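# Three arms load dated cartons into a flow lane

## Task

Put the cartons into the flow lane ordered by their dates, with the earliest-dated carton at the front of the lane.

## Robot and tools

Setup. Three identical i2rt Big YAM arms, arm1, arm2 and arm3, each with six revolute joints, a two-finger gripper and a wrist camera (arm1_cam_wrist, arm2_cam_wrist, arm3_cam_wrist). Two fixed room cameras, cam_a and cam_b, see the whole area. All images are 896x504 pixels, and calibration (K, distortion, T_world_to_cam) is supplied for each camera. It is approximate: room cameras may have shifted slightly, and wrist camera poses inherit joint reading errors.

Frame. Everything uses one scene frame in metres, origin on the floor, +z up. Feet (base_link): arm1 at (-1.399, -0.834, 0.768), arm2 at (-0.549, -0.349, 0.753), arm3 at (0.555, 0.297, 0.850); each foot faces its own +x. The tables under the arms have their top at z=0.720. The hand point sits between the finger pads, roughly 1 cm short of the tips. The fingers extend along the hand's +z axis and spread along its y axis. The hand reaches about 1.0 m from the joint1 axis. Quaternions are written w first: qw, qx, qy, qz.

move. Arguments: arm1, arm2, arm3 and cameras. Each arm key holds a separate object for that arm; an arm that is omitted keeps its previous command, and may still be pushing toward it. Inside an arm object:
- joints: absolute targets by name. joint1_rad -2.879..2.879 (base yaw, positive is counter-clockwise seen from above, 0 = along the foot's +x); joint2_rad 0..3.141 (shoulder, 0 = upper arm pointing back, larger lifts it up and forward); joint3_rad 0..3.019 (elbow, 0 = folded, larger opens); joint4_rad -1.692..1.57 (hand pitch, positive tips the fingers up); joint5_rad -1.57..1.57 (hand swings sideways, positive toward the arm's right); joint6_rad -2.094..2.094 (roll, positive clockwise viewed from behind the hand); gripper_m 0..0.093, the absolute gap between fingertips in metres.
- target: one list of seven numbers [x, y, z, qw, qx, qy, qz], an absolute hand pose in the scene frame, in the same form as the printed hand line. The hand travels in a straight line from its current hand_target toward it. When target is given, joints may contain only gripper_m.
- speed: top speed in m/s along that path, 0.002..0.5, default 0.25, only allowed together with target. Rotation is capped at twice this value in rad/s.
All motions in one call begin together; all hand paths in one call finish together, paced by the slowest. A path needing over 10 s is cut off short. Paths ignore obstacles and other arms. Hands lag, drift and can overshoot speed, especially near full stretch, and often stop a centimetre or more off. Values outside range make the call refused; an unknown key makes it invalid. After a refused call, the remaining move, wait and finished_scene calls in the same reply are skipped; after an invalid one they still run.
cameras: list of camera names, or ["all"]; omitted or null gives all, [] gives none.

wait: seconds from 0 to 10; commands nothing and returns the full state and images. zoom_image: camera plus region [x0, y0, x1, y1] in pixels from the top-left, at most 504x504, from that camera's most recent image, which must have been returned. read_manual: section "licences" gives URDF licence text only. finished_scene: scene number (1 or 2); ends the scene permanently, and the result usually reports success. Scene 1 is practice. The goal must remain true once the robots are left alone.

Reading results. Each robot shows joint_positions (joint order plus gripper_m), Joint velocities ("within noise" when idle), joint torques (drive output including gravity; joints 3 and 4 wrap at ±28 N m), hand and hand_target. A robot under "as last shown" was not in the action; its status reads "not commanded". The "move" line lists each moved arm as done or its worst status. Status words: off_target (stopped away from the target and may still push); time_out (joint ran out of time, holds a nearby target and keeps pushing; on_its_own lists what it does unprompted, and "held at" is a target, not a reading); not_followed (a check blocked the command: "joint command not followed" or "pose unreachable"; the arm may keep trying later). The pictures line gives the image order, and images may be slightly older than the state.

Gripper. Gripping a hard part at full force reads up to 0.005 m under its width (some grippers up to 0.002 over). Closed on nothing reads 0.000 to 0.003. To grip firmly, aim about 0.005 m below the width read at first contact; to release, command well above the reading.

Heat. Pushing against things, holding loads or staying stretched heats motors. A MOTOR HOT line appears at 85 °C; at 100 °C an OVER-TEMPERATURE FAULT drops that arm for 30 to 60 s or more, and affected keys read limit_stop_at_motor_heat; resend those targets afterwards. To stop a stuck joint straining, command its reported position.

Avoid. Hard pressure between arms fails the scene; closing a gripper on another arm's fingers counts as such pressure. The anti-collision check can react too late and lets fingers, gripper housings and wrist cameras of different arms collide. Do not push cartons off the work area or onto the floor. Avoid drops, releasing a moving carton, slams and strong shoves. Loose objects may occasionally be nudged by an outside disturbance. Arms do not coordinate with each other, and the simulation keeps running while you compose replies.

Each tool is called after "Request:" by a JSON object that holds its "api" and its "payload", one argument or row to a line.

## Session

Request:
{"api": "move", "payload": {
  "arm3": {"joints": {"joint1_rad": 0.03, "joint2_rad": 1.463, "joint3_rad": 1.006, "joint4_rad": -1.114, "joint5_rad": 0, "joint6_rad": 0.87, "gripper_m": 0.093}}
}}

Scene clock: 1.73 s.
Joint torques (N m): arm1=[0.85 10.11 4.77 1.81 0.11 -0.02] | arm2=[-0.09 9.88 5.96 2.25 -0.03 -0.03] | arm3=[0.56 -12.92 11.51 0.55 0.09 0.16]
Heat: arm1: hottest joint3_rad 38 °C; arm2: hottest joint3_rad 40 °C; arm3: hottest joint2_rad 36 °C.
move: arm3 done
Joint velocities: within noise
arm1.joint_positions: joint1_rad=-0.673 joint2_rad=+0.309 joint3_rad=+1.652 joint4_rad=-1.445 joint5_rad=+0.074 joint6_rad=+0.649 gripper_m=+0.09396
arm1.joint_status: not commanded
arm1.hand: x=-1.4166 y=-0.8303 z=+1.4250 quat_wxyz=(-0.314, -0.735, +0.110, +0.590) (m; scene frame)
arm1.hand_target: x=-1.4143 y=-0.8293 z=+1.4309 quat_wxyz=(-0.317, -0.730, +0.109, +0.595) (m; scene frame)
arm1.hand_status: not commanded
arm2.joint_positions: joint1_rad=+0.476 joint2_rad=+0.332 joint3_rad=+1.575 joint4_rad=-1.257 joint5_rad=-0.072 joint6_rad=+0.112 gripper_m=+0.09396
arm2.joint_status: not commanded
arm2.hand: x=-0.6104 y=-0.3497 z=+1.4288 quat_wxyz=(+0.047, +0.714, -0.041, -0.697) (m; scene frame)
arm2.hand_target: x=-0.6039 y=-0.3501 z=+1.4336 quat_wxyz=(+0.046, +0.708, -0.040, -0.704) (m; scene frame)
arm2.hand_status: not commanded
arm3.joint_positions: joint1_rad=+0.025 joint2_rad=+1.442 joint3_rad=+0.988 joint4_rad=-1.118 joint5_rad=+0.000 joint6_rad=+0.861 gripper_m=+0.09309
arm3.joint_status: all done
arm3.hand: x=+0.3041 y=+0.0068 z=+0.9512 quat_wxyz=(+0.001, -1.000, +0.000, -0.001) (m; scene frame)
arm3.hand_target: x=+0.3005 y=-0.0005 z=+0.9495 quat_wxyz=(+0.000, -1.000, +0.002, -0.001) (m; scene frame)
arm3.hand_status: not commanded
pictures: arm1_cam_wrist, arm2_cam_wrist, arm3_cam_wrist, cam_a, cam_b
camera_calibration:
arm1_cam_wrist: T_world_to_cam=[[-0.233768, 0.772482, -0.590444, 1.15493], [0.800646, -0.191608, -0.567673, 1.7818], [-0.551651, -0.60544, -0.573693, -0.343166], [0, 0, 0, 1]] pos_world=[-1.34591, -0.758522, 1.49653]
arm2_cam_wrist: T_world_to_cam=[[0.00677818, 0.992873, -0.118983, 0.519388], [0.585577, -0.100392, -0.804376, 1.47966], [-0.810588, -0.0642217, -0.582084, 0.437273], [0, 0, 0, 1]] pos_world=[-0.515525, -0.339059, 1.50653]
arm3_cam_wrist: T_world_to_cam=[[0.0157134, 0.999876, -0.00143509, -0.00931107], [0.801743, -0.011742, 0.597554, -0.81026], [0.597463, -0.0105402, -0.801828, 0.704104], [0, 0, 0, 1]] pos_world=[0.229091, 0.00721721, 1.04873]

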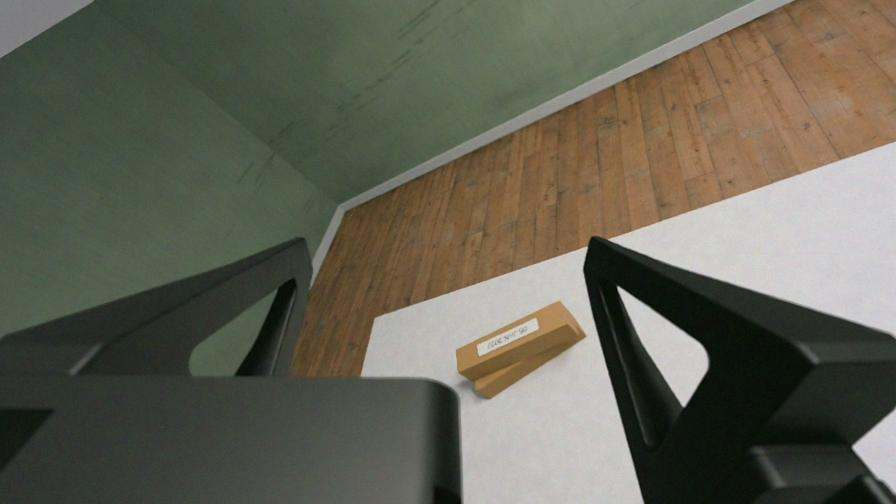

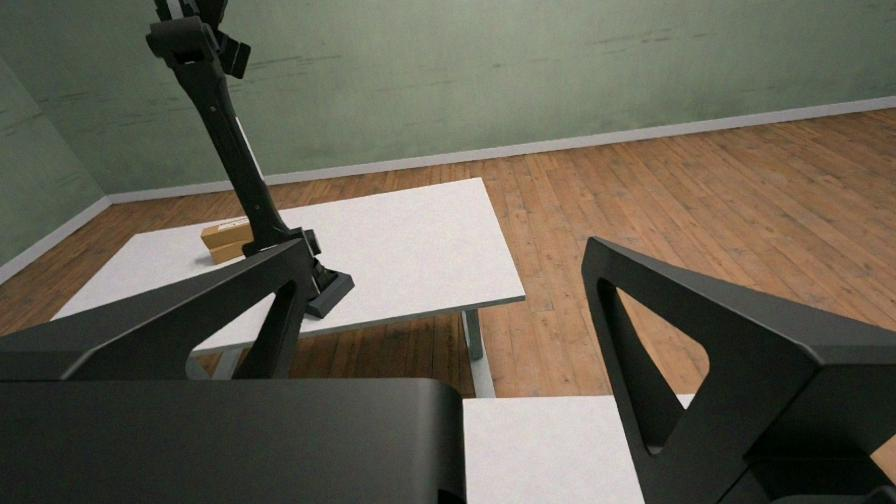

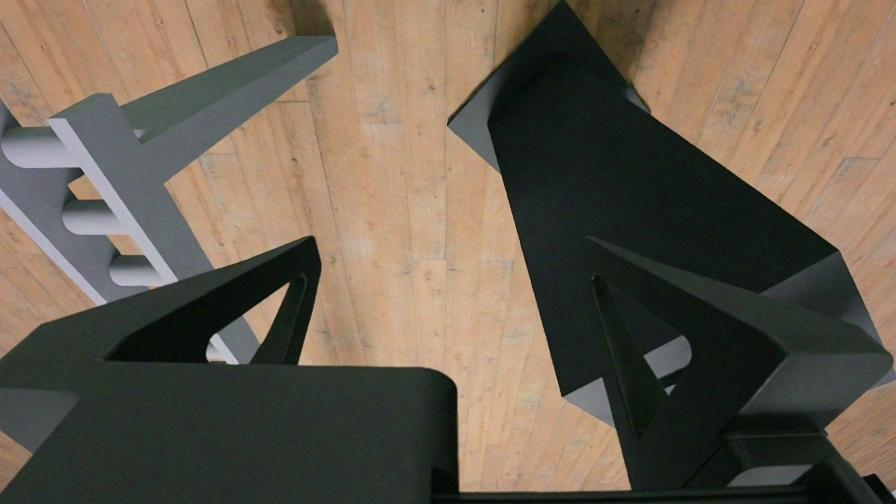

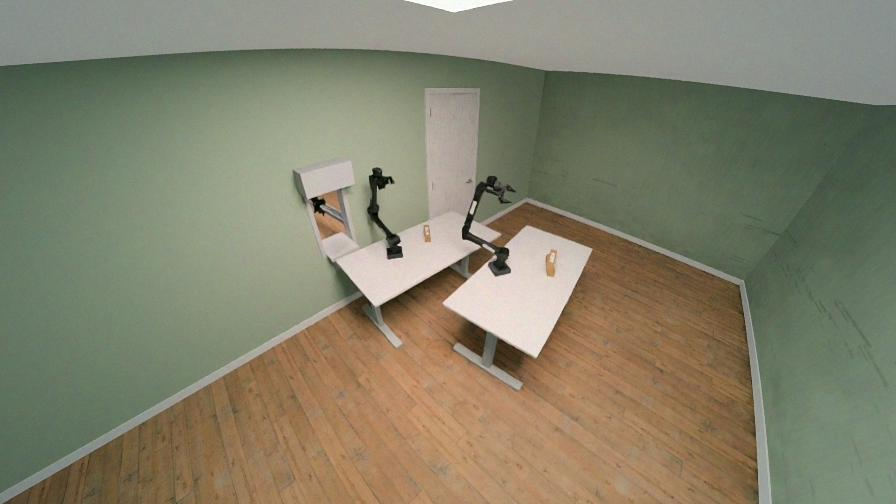

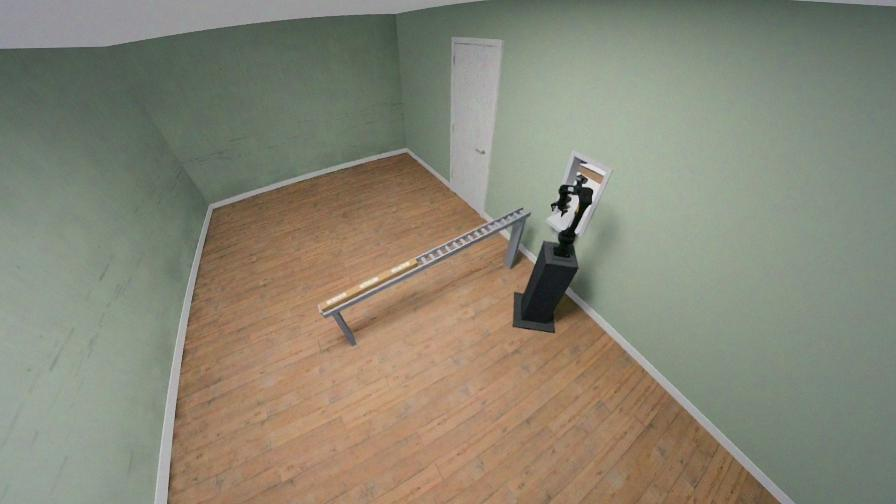

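Request:
{"api": "move", "payload": {
  "arm1": {"joints": {"joint1_rad": -0.18, "joint2_rad": 1.58, "joint3_rad": 1.32, "joint4_rad": -1.309, "joint5_rad": 0, "joint6_rad": -1.028}},
  "arm2": {"joints": {"joint1_rad": 2.204, "joint2_rad": 1.004, "joint3_rad": 1.12, "joint4_rad": -1.007, "joint5_rad": 0, "joint6_rad": 0}},
  "cameras": ["arm1_cam_wrist", "arm2_cam_wrist"]
}}

Scene clock: 15.67 s.
Joint torques (N m): arm1=[1.55 -14.68 9.31 0.31 -0.07 -0.05] | arm2=[0.56 -4.84 11.48 1.94 0.01 -0.12] | arm3=[0.56 -12.75 11.54 0.5 0.08 0.16]
Heat: arm1: hottest joint3_rad 38 °C; arm2: hottest joint3_rad 41 °C; arm3: hottest joint3_rad 37 °C.
move: arm1 done; arm2 done
Joint velocities: within noise
arm1.joint_positions: joint1_rad=-0.193 joint2_rad=+1.584 joint3_rad=+1.307 joint4_rad=-1.316 joint5_rad=+0.001 joint6_rad=-1.019 gripper_m=+0.09399
arm1.joint_status: all done
arm1.hand: x=-1.6845 y=-1.1912 z=+0.9230 quat_wxyz=(+0.001, -0.575, -0.818, -0.014) (m; scene frame)
arm1.hand_target: x=-1.6835 y=-1.1998 z=+0.9295 quat_wxyz=(+0.001, -0.566, -0.824, -0.002) (m; scene frame)
arm1.hand_status: not commanded
arm2.joint_positions: joint1_rad=+2.195 joint2_rad=+1.005 joint3_rad=+1.115 joint4_rad=-1.015 joint5_rad=-0.001 joint6_rad=+0.010 gripper_m=+0.09398
arm2.joint_status: all done
arm2.hand: x=-0.5175 y=-0.7515 z=+1.0928 quat_wxyz=(+0.249, +0.642, +0.691, -0.220) (m; scene frame)
arm2.hand_target: x=-0.5140 y=-0.7531 z=+1.0977 quat_wxyz=(+0.254, +0.634, +0.695, -0.226) (m; scene frame)
arm2.hand_status: not commanded
arm3: as last shown
arm3.joint_positions: joint1_rad=+0.025 joint2_rad=+1.442 joint3_rad=+0.988 joint4_rad=-1.118 joint5_rad=+0.000 joint6_rad=+0.862 gripper_m=+0.09309
pictures: arm1_cam_wrist, arm2_cam_wrist
camera_calibration:
arm1_cam_wrist: T_world_to_cam=[[-0.938869, -0.34108, -0.0467967, -1.94128], [-0.290579, 0.712181, 0.639033, -0.233177], [-0.184633, 0.613566, -0.767755, 1.25203], [0, 0, 0, 1]] pos_world=[-1.6592, -1.26427, 1.01941]
arm2_cam_wrist: T_world_to_cam=[[-0.99731, -0.0732579, -0.0023202, -0.570524], [-0.0728672, 0.99441, -0.0764081, 0.801023], [0.00790473, -0.0760335, -0.997074, 1.15955], [0, 0, 0, 1]] pos_world=[-0.519787, -0.750177, 1.21603]

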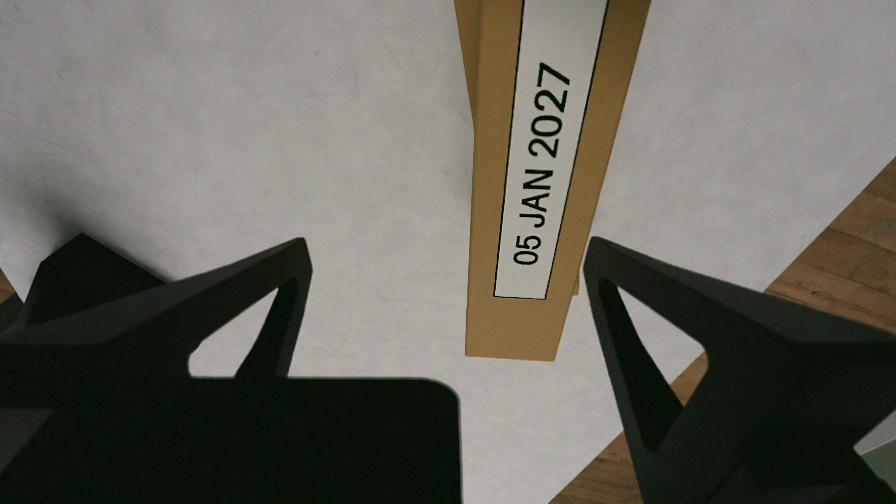

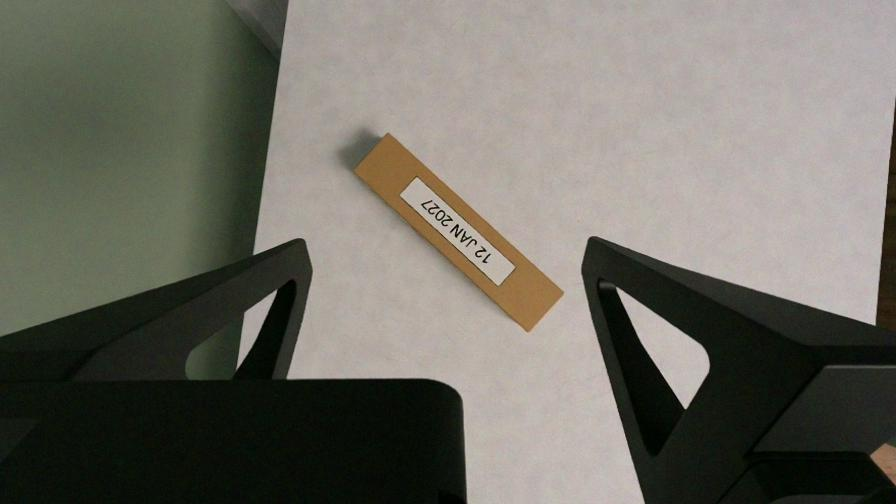

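Request:
{"api": "move", "payload": {
  "arm1": {"joints": {"joint1_rad": -0.29, "joint2_rad": 1.615, "joint3_rad": 1.36, "joint4_rad": -1.318, "joint5_rad": 0, "joint6_rad": -1.131}},
  "cameras": ["arm1_cam_wrist"]
}}

Scene clock: 31.57 s.
Joint torques (N m): arm1=[0.32 -15.15 12.25 -0.08 -0.05 -0.06] | arm2=[0.56 -4.89 11.48 1.95 0.01 -0.11] | arm3=[0.44 -12.69 11.49 0.49 0.1 0.15]
Heat: arm1: hottest joint3_rad 41 °C; arm2: hottest joint3_rad 44 °C; arm3: hottest joint3_rad 39 °C.
move: arm1 done
Joint velocities: within noise
arm1.joint_positions: joint1_rad=-0.288 joint2_rad=+1.612 joint3_rad=+1.307 joint4_rad=-1.316 joint5_rad=+0.001 joint6_rad=-1.122 gripper_m=+0.09399
arm1.joint_status: all done
arm1.hand: x=-1.7175 y=-1.1628 z=+0.9108 quat_wxyz=(-0.003, -0.572, -0.820, -0.028) (m; scene frame)
arm1.hand_target: x=-1.7308 y=-1.1753 z=+0.9285 quat_wxyz=(+0.000, -0.569, -0.822, -0.004) (m; scene frame)
arm1.hand_status: not commanded
arm2.joint_positions: joint1_rad=+2.196 joint2_rad=+1.005 joint3_rad=+1.115 joint4_rad=-1.015 joint5_rad=-0.001 joint6_rad=+0.010 gripper_m=+0.09398
arm2.joint_status: not commanded
arm2.hand: x=-0.5173 y=-0.7514 z=+1.0928 quat_wxyz=(+0.249, +0.642, +0.691, -0.220) (m; scene frame)
arm2.hand_target: x=-0.5139 y=-0.7531 z=+1.0977 quat_wxyz=(+0.254, +0.634, +0.695, -0.226) (m; scene frame)
arm2.hand_status: not commanded
arm3: as last shown
pictures: arm1_cam_wrist
camera_calibration:
arm1_cam_wrist: T_world_to_cam=[[-0.935126, -0.346605, -0.0735107, -1.93886], [-0.309528, 0.698179, 0.645553, -0.309957], [-0.172428, 0.626427, -0.760169, 1.24812], [0, 0, 0, 1]] pos_world=[-1.69381, -1.23747, 1.00635]

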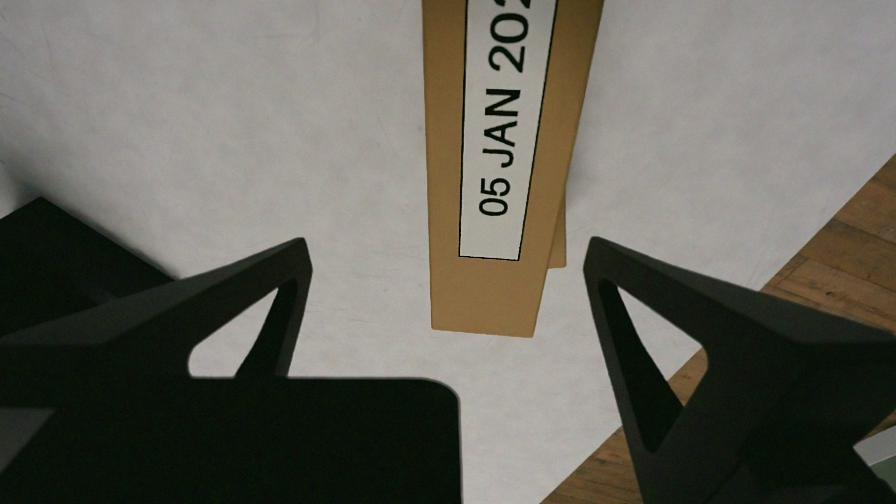

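Request:
{"api": "move", "payload": {
  "arm1": {"joints": {"joint1_rad": -0.305, "joint2_rad": 1.63, "joint3_rad": 1.36, "joint4_rad": -1.25, "joint5_rad": 0, "joint6_rad": -1.15}},
  "cameras": ["arm1_cam_wrist"]
}}

Request:
{"api": "move", "payload": {
  "arm1": {"joints": {"joint2_rad": 1.7226, "joint3_rad": 1.194, "joint4_rad": -1.042}},
  "cameras": ["arm1_cam_wrist"]
}}

Request:
{"api": "move", "payload": {
  "arm1": {"joints": {"gripper_m": 0.054}},
  "cameras": ["arm1_cam_wrist"]
}}

Scene clock: 41.70 s.
Joint torques (N m): arm1=[-0.73 -14.97 12.27 0.55 -0.06 -0.04] | arm2=[0.56 -4.89 11.48 1.94 0.02 -0.11] | arm3=[0.62 -12.81 11.54 0.54 0.08 0.16]
Heat: arm1: hottest joint3_rad 43 °C; arm2: hottest joint3_rad 45 °C; arm3: hottest joint3_rad 40 °C.
move: arm1 done
Joint velocities: within noise
arm1.joint_positions: joint1_rad=-0.288 joint2_rad=+1.623 joint3_rad=+1.307 joint4_rad=-1.262 joint5_rad=+0.001 joint6_rad=-1.141 gripper_m=+0.09399
arm1.joint_status: all done
arm1.hand: x=-1.7267 y=-1.1723 z=+0.9056 quat_wxyz=(+0.000, -0.564, -0.826, -0.006) (m; scene frame)
arm1.hand_target: x=-1.7479 y=-1.1825 z=+0.9220 quat_wxyz=(+0.005, -0.567, -0.823, +0.022) (m; scene frame)
arm1.hand_status: not commanded
arm2, arm3: as last shown
pictures: arm1_cam_wrist
camera_calibration:
arm1_cam_wrist: T_world_to_cam=[[-0.929754, -0.366527, -0.0348668, -2.00028], [-0.304485, 0.712207, 0.632495, -0.265873], [-0.206994, 0.598682, -0.773779, 1.16865], [0, 0, 0, 1]] pos_world=[-1.69882, -1.24345, 1.00269]

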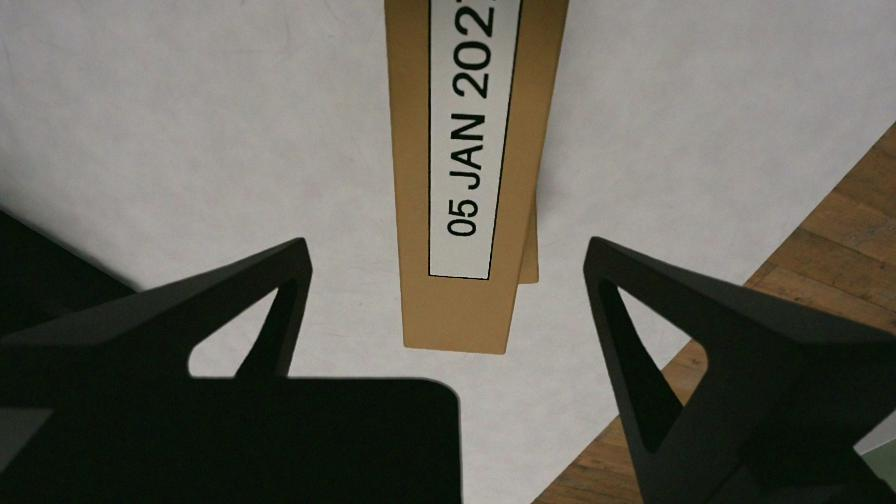

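Scene clock: 42.77 s.
Joint torques (N m): arm1=[-0.67 -16.67 8.03 0.53 -0.07 -0.06] | arm2=[0.5 -4.89 11.49 1.94 0.01 -0.11] | arm3=[0.62 -12.57 11.54 0.5 0.08 0.14]
Heat: arm1: hottest joint3_rad 43 °C; arm2: hottest joint3_rad 45 °C; arm3: hottest joint3_rad 40 °C.
move: arm1 done
Joint velocities: within noise
arm1.joint_positions: joint1_rad=-0.288 joint2_rad=+1.737 joint3_rad=+1.182 joint4_rad=-1.053 joint5_rad=+0.001 joint6_rad=-1.142 gripper_m=+0.09399
arm1.joint_status: all done
arm1.hand: x=-1.7239 y=-1.1691 z=+0.8109 quat_wxyz=(-0.002, -0.564, -0.826, -0.021) (m; scene frame)
arm1.hand_target: x=-1.7359 y=-1.1702 z=+0.8211 quat_wxyz=(+0.001, -0.567, -0.823, -0.003) (m; scene frame)
arm1.hand_status: not commanded
arm2, arm3: as last shown
pictures: arm1_cam_wrist
camera_calibration:
arm1_cam_wrist: T_world_to_cam=[[-0.928477, -0.366079, -0.0625885, -1.97452], [-0.318464, 0.698066, 0.641315, -0.255178], [-0.191081, 0.615378, -0.764721, 1.1337], [0, 0, 0, 1]] pos_world=[-1.69793, -1.24235, 0.907032]

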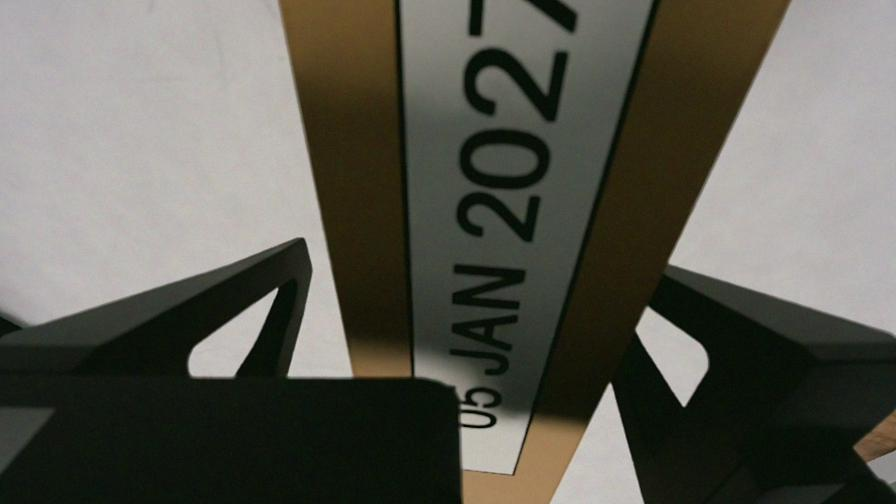

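Scene clock: 43.40 s.
Joint torques (N m): arm1=[-0.56 -17.38 8.08 0.2 -0.1 -0.05] | arm2=[0.5 -4.95 11.48 1.94 0.01 -0.11] | arm3=[0.62 -12.75 11.47 0.51 0.08 0.14]
Heat: arm1: hottest joint3_rad 43 °C; arm2: hottest joint3_rad 46 °C; arm3: hottest joint3_rad 40 °C.
move: arm1 off_target
Joint velocities: within noise
arm1.joint_positions: joint1_rad=-0.290 joint2_rad=+1.736 joint3_rad=+1.182 joint4_rad=-1.047 joint5_rad=+0.001 joint6_rad=-1.142 gripper_m=+0.06108
arm1.joint_status: gripper_m off_target (ended at +0.06111, target +0.05400)
arm1.hand: x=-1.7257 y=-1.1697 z=+0.8110 quat_wxyz=(-0.001, -0.564, -0.825, -0.018) (m; scene frame)
arm1.hand_target: x=-1.7359 y=-1.1703 z=+0.8211 quat_wxyz=(+0.001, -0.567, -0.823, -0.003) (m; scene frame)
arm1.hand_status: not commanded
arm2, arm3: as last shown
pictures: arm1_cam_wrist
camera_calibration:
arm1_cam_wrist: T_world_to_cam=[[-0.929197, -0.365351, -0.0557747, -1.98228], [-0.314182, 0.701388, 0.6398, -0.242861], [-0.194632, 0.612024, -0.766515, 1.12522], [0, 0, 0, 1]] pos_world=[-1.69923, -1.24255, 0.907323]

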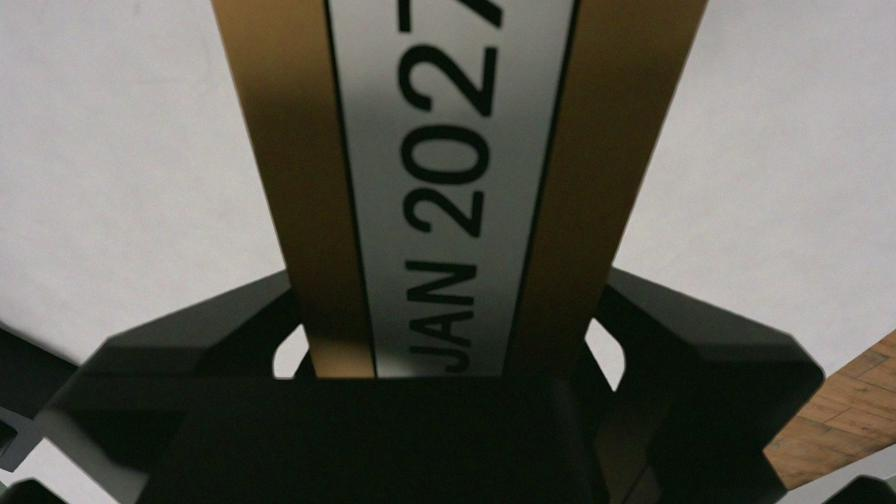

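Request:
{"api": "move", "payload": {
  "arm1": {"joints": {"joint1_rad": -0.29, "joint2_rad": 1.52, "joint3_rad": 1.42, "joint4_rad": -1.44, "joint5_rad": 0, "joint6_rad": -1.15}},
  "cameras": []
}}

Request:
{"api": "move", "payload": {
  "arm1": {"joints": {"joint1_rad": 0.22}},
  "cameras": ["arm1_cam_wrist"]
}}

Scene clock: 49.20 s.
Joint torques (N m): arm1=[0.56 -16.26 11.79 -0.32 -0.14 -0.03] | arm2=[0.5 -4.84 11.48 1.94 0.01 -0.11] | arm3=[0.67 -12.57 11.49 0.54 0.09 0.15]
Heat: arm1: hottest joint3_rad 43 °C; arm2: hottest joint3_rad 46 °C; arm3: hottest joint3_rad 40 °C.
move: arm1 done
Joint velocities: within noise
arm1.joint_positions: joint1_rad=-0.290 joint2_rad=+1.545 joint3_rad=+1.376 joint4_rad=-1.429 joint5_rad=+0.003 joint6_rad=-1.144 gripper_m=+0.06108
arm1.joint_status: all done
arm1.hand: x=-1.7131 y=-1.1569 z=+0.9660 quat_wxyz=(+0.000, -0.564, -0.826, -0.016) (m; scene frame)
arm1.hand_target: x=-1.7187 y=-1.1633 z=+0.9935 quat_wxyz=(+0.003, -0.561, -0.828, +0.012) (m; scene frame)
arm1.hand_status: not commanded
arm2, arm3: as last shown
pictures: none
No camera images: "cameras" was empty.

Scene clock: 50.57 s.
Joint torques (N m): arm1=[1.14 -16.85 11.89 -0.31 -0.16 -0.03] | arm2=[0.5 -4.95 11.48 1.94 0.01 -0.11] | arm3=[0.5 -12.75 11.47 0.51 0.08 0.14]
Heat: arm1: hottest joint3_rad 43 °C; arm2: hottest joint3_rad 46 °C; arm3: hottest joint3_rad 40 °C.
move: arm1 done
Joint velocities: within noise
arm1.joint_positions: joint1_rad=+0.226 joint2_rad=+1.545 joint3_rad=+1.376 joint4_rad=-1.429 joint5_rad=+0.003 joint6_rad=-1.145 gripper_m=+0.06112
arm1.joint_status: all done
arm1.hand: x=-1.5133 y=-1.2700 z=+0.9659 quat_wxyz=(+0.002, -0.334, -0.942, -0.016) (m; scene frame)
arm1.hand_target: x=-1.5178 y=-1.2776 z=+0.9933 quat_wxyz=(-0.001, -0.334, -0.942, +0.013) (m; scene frame)
arm1.hand_status: not commanded
arm2, arm3: as last shown
pictures: arm1_cam_wrist
camera_calibration:
arm1_cam_wrist: T_world_to_cam=[[-0.626007, -0.777942, -0.0540498, -1.87977], [-0.621147, 0.455528, 0.637707, -0.979638], [-0.471478, 0.432782, -0.76838, 0.701864], [0, 0, 0, 1]] pos_world=[-1.45433, -1.31985, 1.06242]

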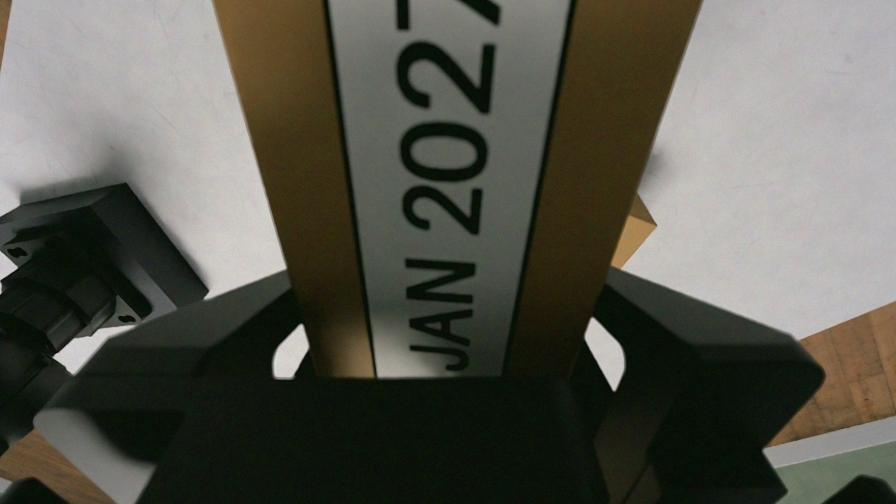

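Request:
{"api": "move", "payload": {
  "arm1": {"joints": {"joint1_rad": 2.485, "joint2_rad": 1.967, "joint3_rad": 1.79, "joint4_rad": -1.371, "joint5_rad": 0, "joint6_rad": 0}},
  "cameras": []
}}

Request:
{"api": "move", "payload": {
  "arm1": {"joints": {"joint1_rad": 2.485, "joint2_rad": 2.035, "joint3_rad": 1.57, "joint4_rad": -1.11, "joint5_rad": 0, "joint6_rad": 0}},
  "cameras": ["arm1_cam_wrist"]
}}

Request:
{"api": "move", "payload": {
  "arm1": {"target": [-0.861, -0.581, 0.71, 0, 0.2147, -0.9767, 0], "speed": 0.08},
  "cameras": ["arm1_cam_wrist"]
}}

Scene clock: 57.77 s.
Joint torques (N m): arm1=[0.32 -27.16 10.32 -0.28 0.04 0.11] | arm2=[0.56 -4.89 11.49 1.94 0.01 -0.11] | arm3=[0.73 -12.81 11.52 0.5 0.09 0.16]
Heat: arm1: hottest joint3_rad 43 °C; arm2: hottest joint3_rad 47 °C; arm3: hottest joint3_rad 41 °C.
move: arm1 done
Joint velocities: within noise
arm1.joint_positions: joint1_rad=+2.484 joint2_rad=+2.028 joint3_rad=+1.763 joint4_rad=-1.362 joint5_rad=+0.001 joint6_rad=-0.007 gripper_m=+0.06053
arm1.joint_status: all done
arm1.hand: x=-0.8495 y=-0.5817 z=+0.8649 quat_wxyz=(+0.026, +0.218, -0.976, +0.004) (m; scene frame)
arm1.hand_target: x=-0.8430 y=-0.5784 z=+0.9106 quat_wxyz=(-0.013, +0.215, -0.977, -0.005) (m; scene frame)
arm1.hand_status: not commanded
arm2: as last shown
arm3.joint_positions: joint1_rad=+0.025 joint2_rad=+1.442 joint3_rad=+0.988 joint4_rad=-1.118 joint5_rad=+0.000 joint6_rad=+0.862 gripper_m=+0.09309
arm3.joint_status: not commanded
arm3.hand: x=+0.3041 y=+0.0068 z=+0.9512 quat_wxyz=(+0.001, -1.000, +0.000, -0.001) (m; scene frame)
arm3.hand_target: x=+0.3005 y=-0.0005 z=+0.9495 quat_wxyz=(+0.000, -1.000, +0.002, -0.001) (m; scene frame)
arm3.hand_status: not commanded
pictures: none
No camera images: "cameras" was empty.

Scene clock: 58.93 s.
Joint torques (N m): arm1=[0.97 -24.82 8.44 0.34 0.08 0.11] | arm2=[0.44 -4.89 11.48 1.95 0.01 -0.11] | arm3=[0.67 -12.75 11.56 0.51 0.09 0.14]
Heat: arm1: hottest joint3_rad 43 °C; arm2: hottest joint3_rad 47 °C; arm3: hottest joint3_rad 41 °C.
move: arm1 done
Joint velocities: within noise
arm1.joint_positions: joint1_rad=+2.484 joint2_rad=+2.071 joint3_rad=+1.553 joint4_rad=-1.119 joint5_rad=-0.001 joint6_rad=-0.007 gripper_m=+0.06000
arm1.joint_status: all done
arm1.hand: x=-0.8730 y=-0.5918 z=+0.7659 quat_wxyz=(+0.031, +0.218, -0.975, +0.004) (m; scene frame)
arm1.hand_target: x=-0.8607 y=-0.5859 z=+0.7917 quat_wxyz=(+0.001, +0.215, -0.977, -0.002) (m; scene frame)
arm1.hand_status: not commanded
arm2, arm3: as last shown
pictures: arm1_cam_wrist
camera_calibration:
arm1_cam_wrist: T_world_to_cam=[[0.42736, -0.903581, -0.0300683, -0.135346], [-0.659368, -0.334265, 0.673425, -1.29146], [-0.618545, -0.267969, -0.738644, -0.00934461], [0, 0, 0, 1]] pos_world=[-0.799486, -0.55649, 0.858729]

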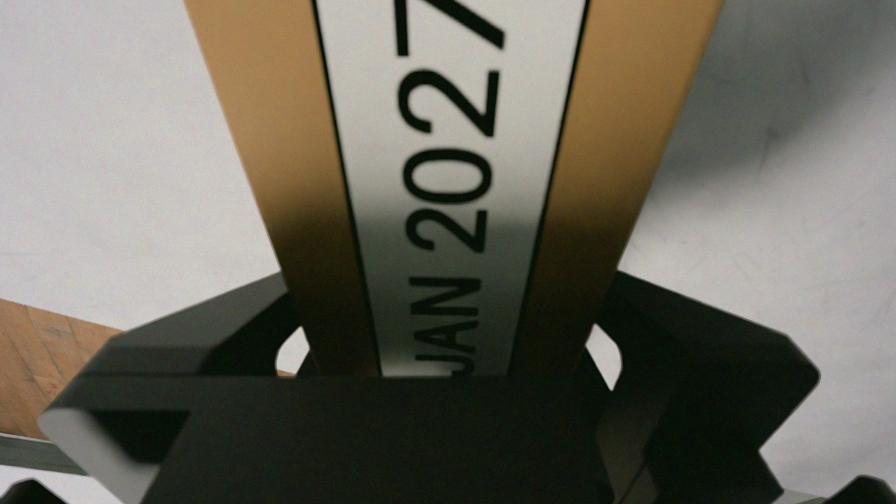

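Scene clock: 60.50 s.
Joint torques (N m): arm1=[1.55 -15.56 6.76 3.26 0.29 0.15] | arm2=[0.56 -4.89 11.47 1.95 0.01 -0.12] | arm3=[0.5 -12.51 11.56 0.57 0.09 0.15]
Heat: arm1: hottest joint3_rad 43 °C; arm2: hottest joint3_rad 48 °C; arm3: hottest joint3_rad 41 °C.
move: arm1 off_target
Joint velocities: within noise
arm1.joint_positions: joint1_rad=+2.484 joint2_rad=+2.067 joint3_rad=+1.515 joint4_rad=-1.031 joint5_rad=-0.001 joint6_rad=-0.003 gripper_m=+0.05998
arm1.joint_status: not commanded
arm1.hand: x=-0.8682 y=-0.5895 z=+0.7551 quat_wxyz=(+0.005, +0.216, -0.976, -0.002) (m; scene frame)
arm1.hand_target: x=-0.8646 y=-0.5827 z=+0.7123 quat_wxyz=(+0.001, +0.215, -0.977, +0.000) (m; scene frame)
arm1.hand_status: off_target (0.046 m and 0.6 deg from the pose sent, 0.058 m and 3.6 deg at the start)
arm2.joint_positions: joint1_rad=+2.196 joint2_rad=+1.005 joint3_rad=+1.115 joint4_rad=-1.015 joint5_rad=-0.001 joint6_rad=+0.010 gripper_m=+0.09398
arm2.joint_status: not commanded
arm2.hand: x=-0.5173 y=-0.7514 z=+1.0928 quat_wxyz=(+0.249, +0.642, +0.691, -0.220) (m; scene frame)
arm2.hand_target: x=-0.5139 y=-0.7531 z=+1.0977 quat_wxyz=(+0.254, +0.634, +0.695, -0.226) (m; scene frame)
arm2.hand_status: not commanded
arm3: as last shown
pictures: arm1_cam_wrist
camera_calibration:
arm1_cam_wrist: T_world_to_cam=[[0.424841, -0.904774, -0.0298984, -0.138625], [-0.692463, -0.346068, 0.633034, -1.28536], [-0.583099, -0.248235, -0.773547, 0.0550155], [0, 0, 0, 1]] pos_world=[-0.799093, -0.55659, 0.85209]

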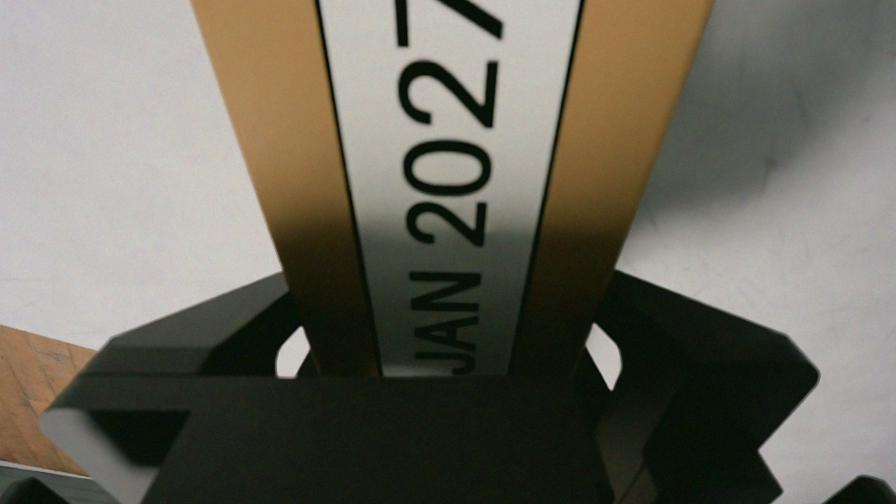

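Request:
{"api": "move", "payload": {
  "arm1": {"target": [-0.865, -0.588, 0.755, 0, 0.2147, -0.9767, 0], "speed": 0.1, "joints": {"gripper_m": 0.088}},
  "cameras": []
}}

Request:
{"api": "move", "payload": {
  "arm1": {"joints": {"joint1_rad": 2.485, "joint2_rad": 1.89, "joint3_rad": 1.82, "joint4_rad": -1.47, "joint5_rad": 0, "joint6_rad": 0}},
  "cameras": ["arm1_cam_wrist"]
}}

Request:
{"api": "move", "payload": {
  "arm1": {"joints": {"joint1_rad": -0.305, "joint2_rad": 1.58, "joint3_rad": 1.40, "joint4_rad": -1.36, "joint5_rad": 0, "joint6_rad": -1.1, "gripper_m": 0.093}},
  "cameras": ["arm1_cam_wrist"]
}}

Scene clock: 69.07 s.
Joint torques (N m): arm1=[0.62 -21.48 7.9 -0.32 0.03 0.03] | arm2=[0.56 -4.89 11.49 1.95 0.01 -0.11] | arm3=[0.56 -12.57 11.52 0.49 0.09 0.14]
Heat: arm1: hottest joint3_rad 43 °C; arm2: hottest joint3_rad 48 °C; arm3: hottest joint3_rad 41 °C.
move: arm1 done
Joint velocities: within noise
arm1.joint_positions: joint1_rad=+2.490 joint2_rad=+2.072 joint3_rad=+1.512 joint4_rad=-1.012 joint5_rad=+0.005 joint6_rad=+0.001 gripper_m=+0.08792
arm1.joint_status: all done
arm1.hand: x=-0.8667 y=-0.5862 z=+0.7515 quat_wxyz=(-0.002, +0.217, -0.976, +0.000) (m; scene frame)
arm1.hand_target: x=-0.8650 y=-0.5880 z=+0.7551 quat_wxyz=(+0.000, +0.215, -0.977, +0.000) (m; scene frame)
arm1.hand_status: done (0.004 m and 0.3 deg from the pose sent, 0.003 m and 0.6 deg at the start)
arm2, arm3: as last shown
pictures: none
No camera images: "cameras" was empty.

Scene clock: 70.60 s.
Joint torques (N m): arm1=[0.5 -21.3 10.4 -0.2 -0.01 0.02] | arm2=[0.5 -4.95 11.49 1.95 0.02 -0.11] | arm3=[0.67 -12.63 11.47 0.53 0.08 0.15]
Heat: arm1: hottest joint3_rad 43 °C; arm2: hottest joint3_rad 48 °C; arm3: hottest joint3_rad 41 °C.
move: arm1 done
Joint velocities: within noise
arm1.joint_positions: joint1_rad=+2.490 joint2_rad=+1.897 joint3_rad=+1.795 joint4_rad=-1.460 joint5_rad=+0.001 joint6_rad=+0.001 gripper_m=+0.08792
arm1.joint_status: all done
arm1.hand: x=-0.8648 y=-0.5855 z=+0.9531 quat_wxyz=(-0.006, +0.217, -0.976, -0.003) (m; scene frame)
arm1.hand_target: x=-0.8599 y=-0.5863 z=+0.9664 quat_wxyz=(-0.017, +0.215, -0.977, -0.006) (m; scene frame)
arm1.hand_status: not commanded
arm2, arm3: as last shown
pictures: arm1_cam_wrist
camera_calibration:
arm1_cam_wrist: T_world_to_cam=[[0.426721, -0.903979, -0.0270327, -0.131206], [-0.705028, -0.35123, 0.616095, -1.40476], [-0.566432, -0.243842, -0.787208, 0.241172], [0, 0, 0, 1]] pos_world=[-0.797798, -0.553193, 1.05177]

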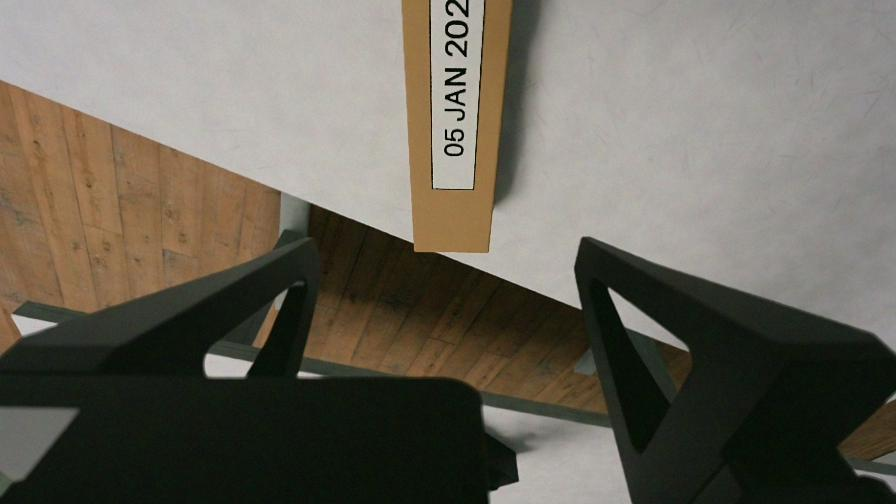

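Scene clock: 72.97 s.
Joint torques (N m): arm1=[0.5 -17.26 8.64 -0.08 -0.07 -0.07] | arm2=[0.5 -4.95 11.48 1.94 0.01 -0.12] | arm3=[0.38 -12.51 11.52 0.53 0.08 0.15]
Heat: arm1: hottest joint3_rad 43 °C; arm2: hottest joint3_rad 49 °C; arm3: hottest joint3_rad 41 °C.
move: arm1 done
Joint velocities: within noise
arm1.joint_positions: joint1_rad=-0.301 joint2_rad=+1.599 joint3_rad=+1.398 joint4_rad=-1.355 joint5_rad=+0.001 joint6_rad=-1.091 gripper_m=+0.09292
arm1.joint_status: all done
arm1.hand: x=-1.7366 y=-1.1739 z=+0.9499 quat_wxyz=(+0.002, -0.590, -0.808, +0.004) (m; scene frame)
arm1.hand_target: x=-1.7367 y=-1.1714 z=+0.9595 quat_wxyz=(+0.003, -0.588, -0.809, +0.012) (m; scene frame)
arm1.hand_status: not commanded
arm2, arm3: as last shown
pictures: arm1_cam_wrist
camera_calibration:
arm1_cam_wrist: T_world_to_cam=[[-0.951237, -0.308101, -0.0148785, -1.99615], [-0.249192, 0.739141, 0.625758, -0.161722], [-0.1818, 0.598952, -0.779875, 1.2517], [0, 0, 0, 1]] pos_world=[-1.71156, -1.24519, 1.04767]

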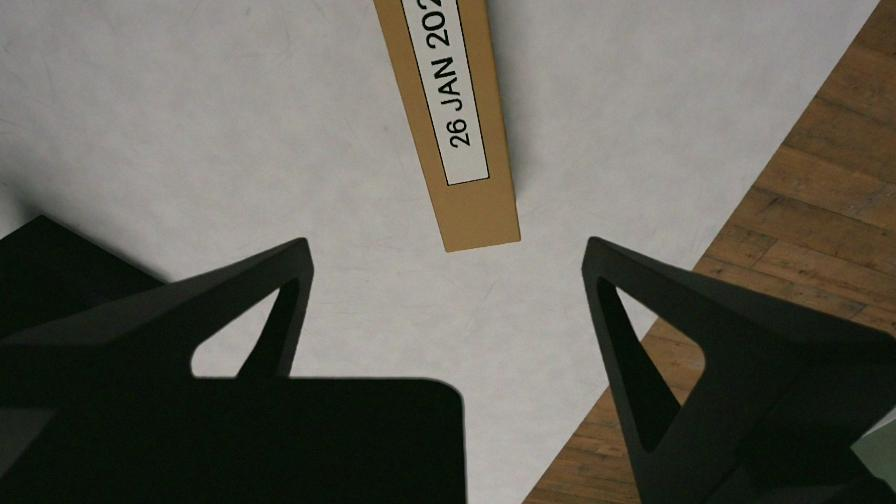

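Request:
{"api": "move", "payload": {
  "arm1": {"joints": {"joint1_rad": -0.293, "joint2_rad": 1.795, "joint3_rad": 1.13, "joint4_rad": -0.893, "joint5_rad": 0, "joint6_rad": -1.31}},
  "arm2": {"joints": {"joint1_rad": 1.175, "joint2_rad": 1.516, "joint3_rad": 1.18, "joint4_rad": -1.199, "joint5_rad": 0, "joint6_rad": 0.213}},
  "cameras": ["arm1_cam_wrist", "arm2_cam_wrist"]
}}

Request:
{"api": "move", "payload": {
  "arm1": {"joints": {"gripper_m": 0.054}},
  "cameras": ["arm1_cam_wrist", "arm2_cam_wrist"]
}}

Scene clock: 88.63 s.
Joint torques (N m): arm1=[1.14 -17.38 6.93 0.46 -0.11 -0.07] | arm2=[-0.32 -11.34 12.96 -0.08 -0.05 0.09] | arm3=[0.56 -12.69 11.49 0.54 0.07 0.14]
Heat: arm1: hottest joint3_rad 43 °C; arm2: hottest joint3_rad 50 °C; arm3: hottest joint3_rad 42 °C.
move: arm1 done; arm2 done
Joint velocities: within noise
arm1.joint_positions: joint1_rad=-0.300 joint2_rad=+1.805 joint3_rad=+1.124 joint4_rad=-0.904 joint5_rad=+0.001 joint6_rad=-1.301 gripper_m=+0.09293
arm1.joint_status: all done
arm1.hand: x=-1.7291 y=-1.1664 z=+0.7618 quat_wxyz=(-0.001, -0.501, -0.865, -0.010) (m; scene frame)
arm1.hand_target: x=-1.7316 y=-1.1738 z=+0.7679 quat_wxyz=(+0.002, -0.495, -0.869, +0.003) (m; scene frame)
arm1.hand_status: not commanded
arm2.joint_positions: joint1_rad=+1.181 joint2_rad=+1.518 joint3_rad=+1.132 joint4_rad=-1.190 joint5_rad=+0.001 joint6_rad=+0.203 gripper_m=+0.09398
arm2.joint_status: all done
arm2.hand: x=-0.8886 y=-0.5998 z=+0.8756 quat_wxyz=(+0.005, +0.976, +0.217, +0.006) (m; scene frame)
arm2.hand_target: x=-0.9030 y=-0.6072 z=+0.8934 quat_wxyz=(+0.014, +0.978, +0.209, -0.013) (m; scene frame)
arm2.hand_status: not commanded
arm3: as last shown
pictures: arm1_cam_wrist, arm2_cam_wrist
camera_calibration:
arm1_cam_wrist: T_world_to_cam=[[-0.864924, -0.500055, -0.0430294, -2.04265], [-0.410797, 0.656059, 0.633113, -0.429617], [-0.288362, 0.565271, -0.772862, 0.87299], [0, 0, 0, 1]] pos_world=[-1.69149, -1.23306, 0.858804]
arm2_cam_wrist: T_world_to_cam=[[-0.428872, 0.903365, 0.000135915, 0.158692], [0.74082, 0.351618, 0.57232, 0.376066], [0.516966, 0.245553, -0.82003, 1.44753], [0, 0, 0, 1]] pos_world=[-0.958861, -0.631032, 0.971764]

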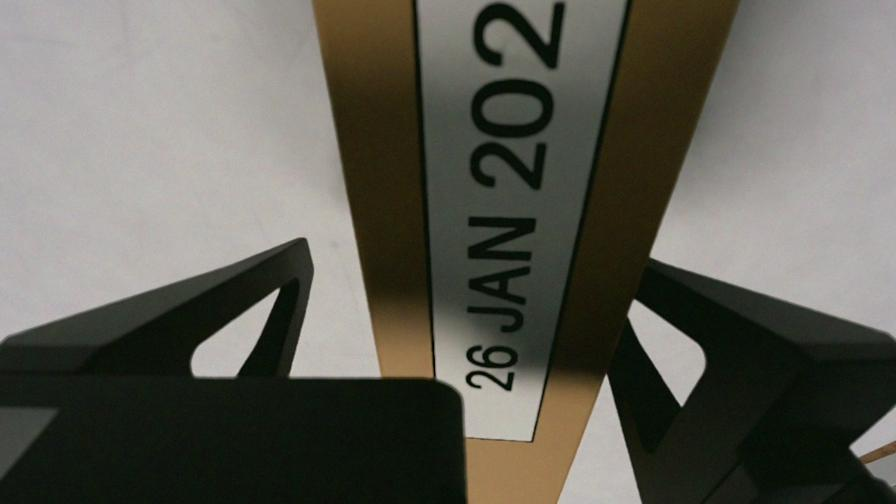

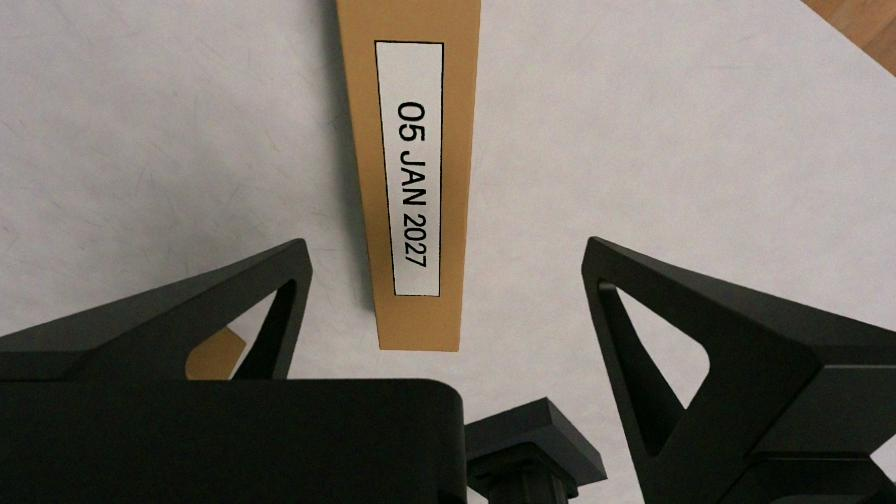

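Scene clock: 89.27 s.
Joint torques (N m): arm1=[1.14 -17.26 6.97 0.23 -0.04 -0.06] | arm2=[-0.38 -11.4 12.96 -0.08 -0.05 0.09] | arm3=[0.5 -12.69 11.51 0.53 0.09 0.14]
Heat: arm1: hottest joint3_rad 43 °C; arm2: hottest joint3_rad 50 °C; arm3: hottest joint3_rad 42 °C.
move: arm1 off_target
Joint velocities: within noise
arm1.joint_positions: joint1_rad=-0.300 joint2_rad=+1.805 joint3_rad=+1.124 joint4_rad=-0.897 joint5_rad=+0.000 joint6_rad=-1.302 gripper_m=+0.06030
arm1.joint_status: gripper_m off_target (ended at +0.06033, target +0.05400)
arm1.hand: x=-1.7302 y=-1.1678 z=+0.7618 quat_wxyz=(+0.000, -0.501, -0.865, -0.007) (m; scene frame)
arm1.hand_target: x=-1.7317 y=-1.1738 z=+0.7679 quat_wxyz=(+0.002, -0.495, -0.869, +0.003) (m; scene frame)
arm1.hand_status: not commanded
arm2.joint_positions: joint1_rad=+1.181 joint2_rad=+1.518 joint3_rad=+1.132 joint4_rad=-1.191 joint5_rad=+0.001 joint6_rad=+0.203 gripper_m=+0.09398
arm2.joint_status: not commanded
arm2.hand: x=-0.8885 y=-0.5998 z=+0.8756 quat_wxyz=(+0.005, +0.976, +0.217, +0.006) (m; scene frame)
arm2.hand_target: x=-0.9029 y=-0.6072 z=+0.8934 quat_wxyz=(+0.014, +0.978, +0.209, -0.013) (m; scene frame)
arm2.hand_status: not commanded
arm3: as last shown
pictures: arm1_cam_wrist, arm2_cam_wrist
camera_calibration:
arm1_cam_wrist: T_world_to_cam=[[-0.864888, -0.500641, -0.0364371, -2.05002], [-0.408417, 0.659647, 0.630921, -0.419099], [-0.291829, 0.560557, -0.774991, 0.863588], [0, 0, 0, 1]] pos_world=[-1.69219, -1.23396, 0.858995]
arm2_cam_wrist: T_world_to_cam=[[-0.428853, 0.903374, 0.000268833, 0.158587], [0.740688, 0.351451, 0.572594, 0.375567], [0.517172, 0.245758, -0.819839, 1.44767], [0, 0, 0, 1]] pos_world=[-0.958861, -0.631032, 0.971764]

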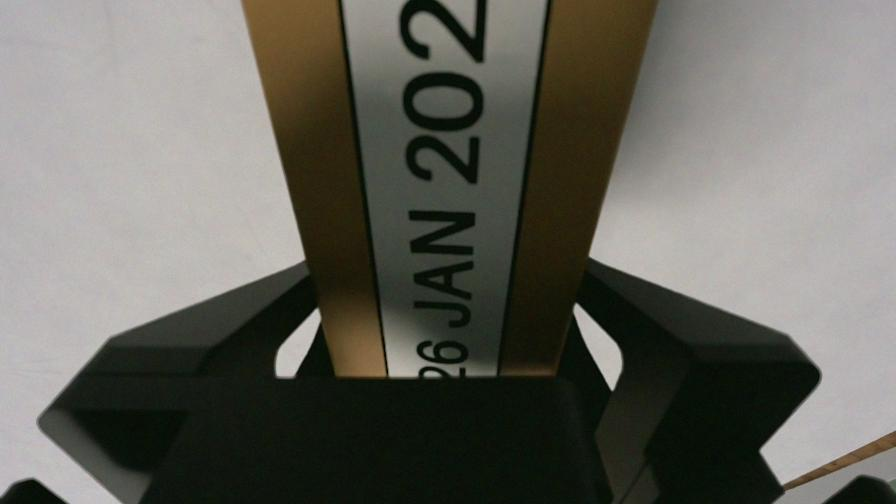

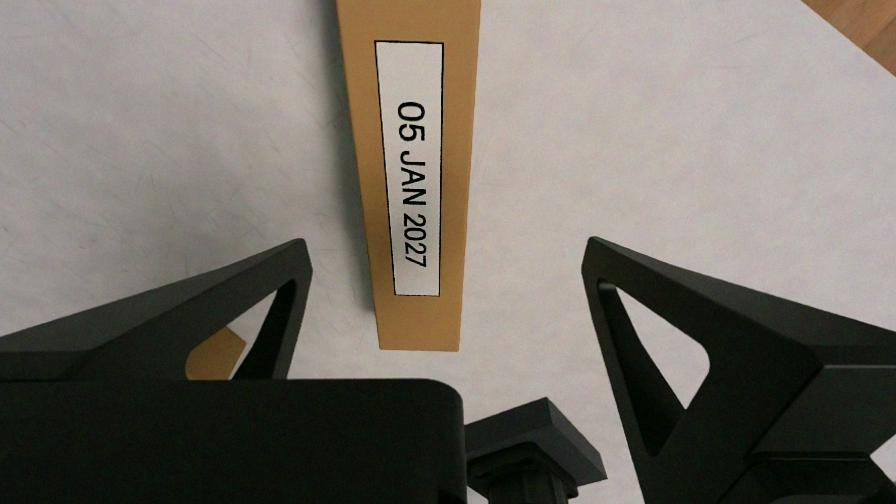

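Request:
{"api": "move", "payload": {
  "arm1": {"joints": {"joint2_rad": 1.59, "joint3_rad": 1.36, "joint4_rad": -1.29}},
  "arm2": {"joints": {"joint1_rad": 1.2265, "joint6_rad": 0.243}},
  "cameras": ["arm2_cam_wrist", "arm1_cam_wrist"]
}}

Scene clock: 113.60 s.
Joint torques (N m): arm1=[1.08 -17.55 11.32 -0.27 -0.16 -0.03] | arm2=[0.38 -11.34 12.96 -0.08 -0.03 0.1] | arm3=[0.44 -12.86 11.51 0.5 0.07 0.13]
Heat: arm1: hottest joint3_rad 42 °C; arm2: hottest joint3_rad 51 °C; arm3: hottest joint3_rad 42 °C.
move: arm1 done; arm2 done
Joint velocities: within noise
arm1.joint_positions: joint1_rad=-0.300 joint2_rad=+1.613 joint3_rad=+1.321 joint4_rad=-1.280 joint5_rad=+0.003 joint6_rad=-1.304 gripper_m=+0.06030
arm1.joint_status: all done
arm1.hand: x=-1.7312 y=-1.1686 z=+0.9152 quat_wxyz=(+0.002, -0.500, -0.866, -0.004) (m; scene frame)
arm1.hand_target: x=-1.7360 y=-1.1787 z=+0.9402 quat_wxyz=(+0.007, -0.495, -0.869, +0.022) (m; scene frame)
arm1.hand_status: not commanded
arm2.joint_positions: joint1_rad=+1.222 joint2_rad=+1.518 joint3_rad=+1.132 joint4_rad=-1.191 joint5_rad=+0.001 joint6_rad=+0.232 gripper_m=+0.09398
arm2.joint_status: all done
arm2.hand: x=-0.8778 y=-0.6135 z=+0.8758 quat_wxyz=(+0.005, +0.975, +0.223, +0.006) (m; scene frame)
arm2.hand_target: x=-0.8890 y=-0.6251 z=+0.8937 quat_wxyz=(+0.015, +0.975, +0.220, -0.013) (m; scene frame)
arm2.hand_status: not commanded
arm3.joint_positions: joint1_rad=+0.025 joint2_rad=+1.442 joint3_rad=+0.988 joint4_rad=-1.118 joint5_rad=+0.000 joint6_rad=+0.862 gripper_m=+0.09309
arm3.joint_status: not commanded
arm3.hand: x=+0.3041 y=+0.0068 z=+0.9512 quat_wxyz=(+0.001, -1.000, +0.000, -0.001) (m; scene frame)
arm3.hand_target: x=+0.3005 y=-0.0005 z=+0.9495 quat_wxyz=(+0.000, -1.000, +0.002, -0.001) (m; scene frame)
arm3.hand_status: not commanded
pictures: arm1_cam_wrist, arm2_cam_wrist
camera_calibration:
arm1_cam_wrist: T_world_to_cam=[[-0.864142, -0.502361, -0.0298516, -2.05247], [-0.405754, 0.660418, 0.631832, -0.511137], [-0.297694, 0.558105, -0.77453, 0.96924], [0, 0, 0, 1]] pos_world=[-1.69249, -1.23446, 1.01239]
arm2_cam_wrist: T_world_to_cam=[[-0.439829, 0.898082, 0.000357236, 0.162624], [0.736472, 0.360454, 0.572435, 0.374282], [0.513964, 0.252036, -0.81995, 1.44689], [0, 0, 0, 1]] pos_world=[-0.947769, -0.645629, 0.972064]

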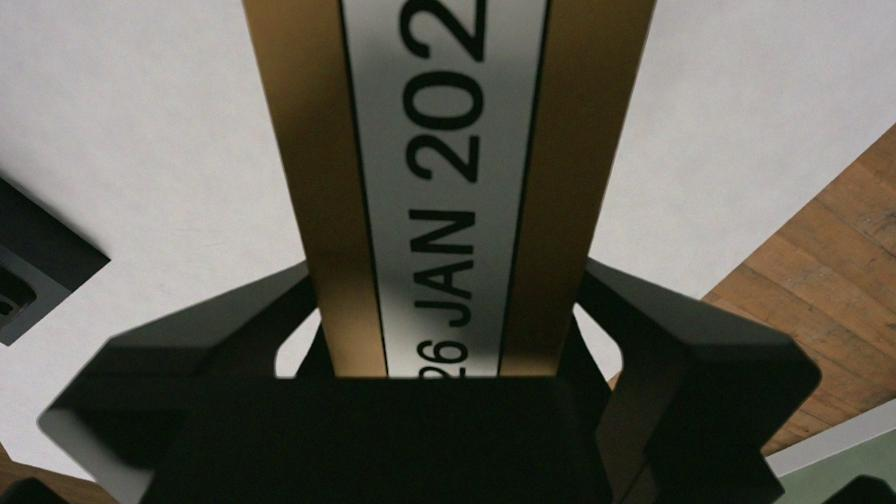

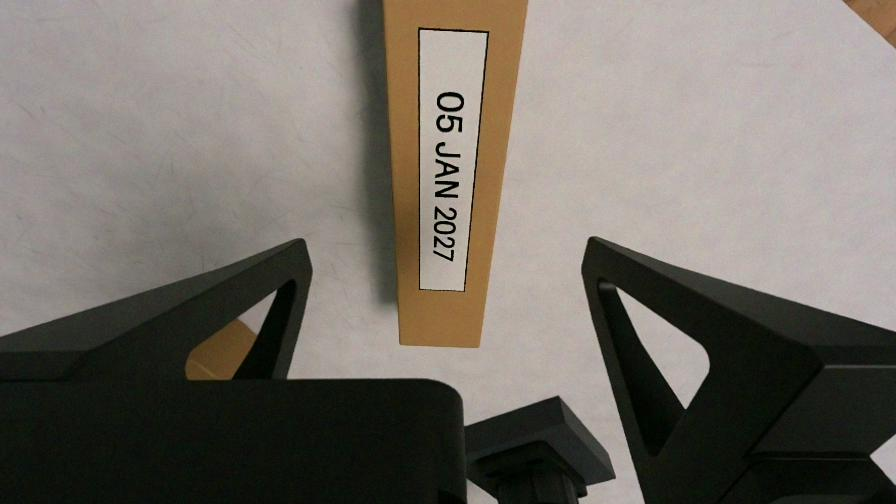

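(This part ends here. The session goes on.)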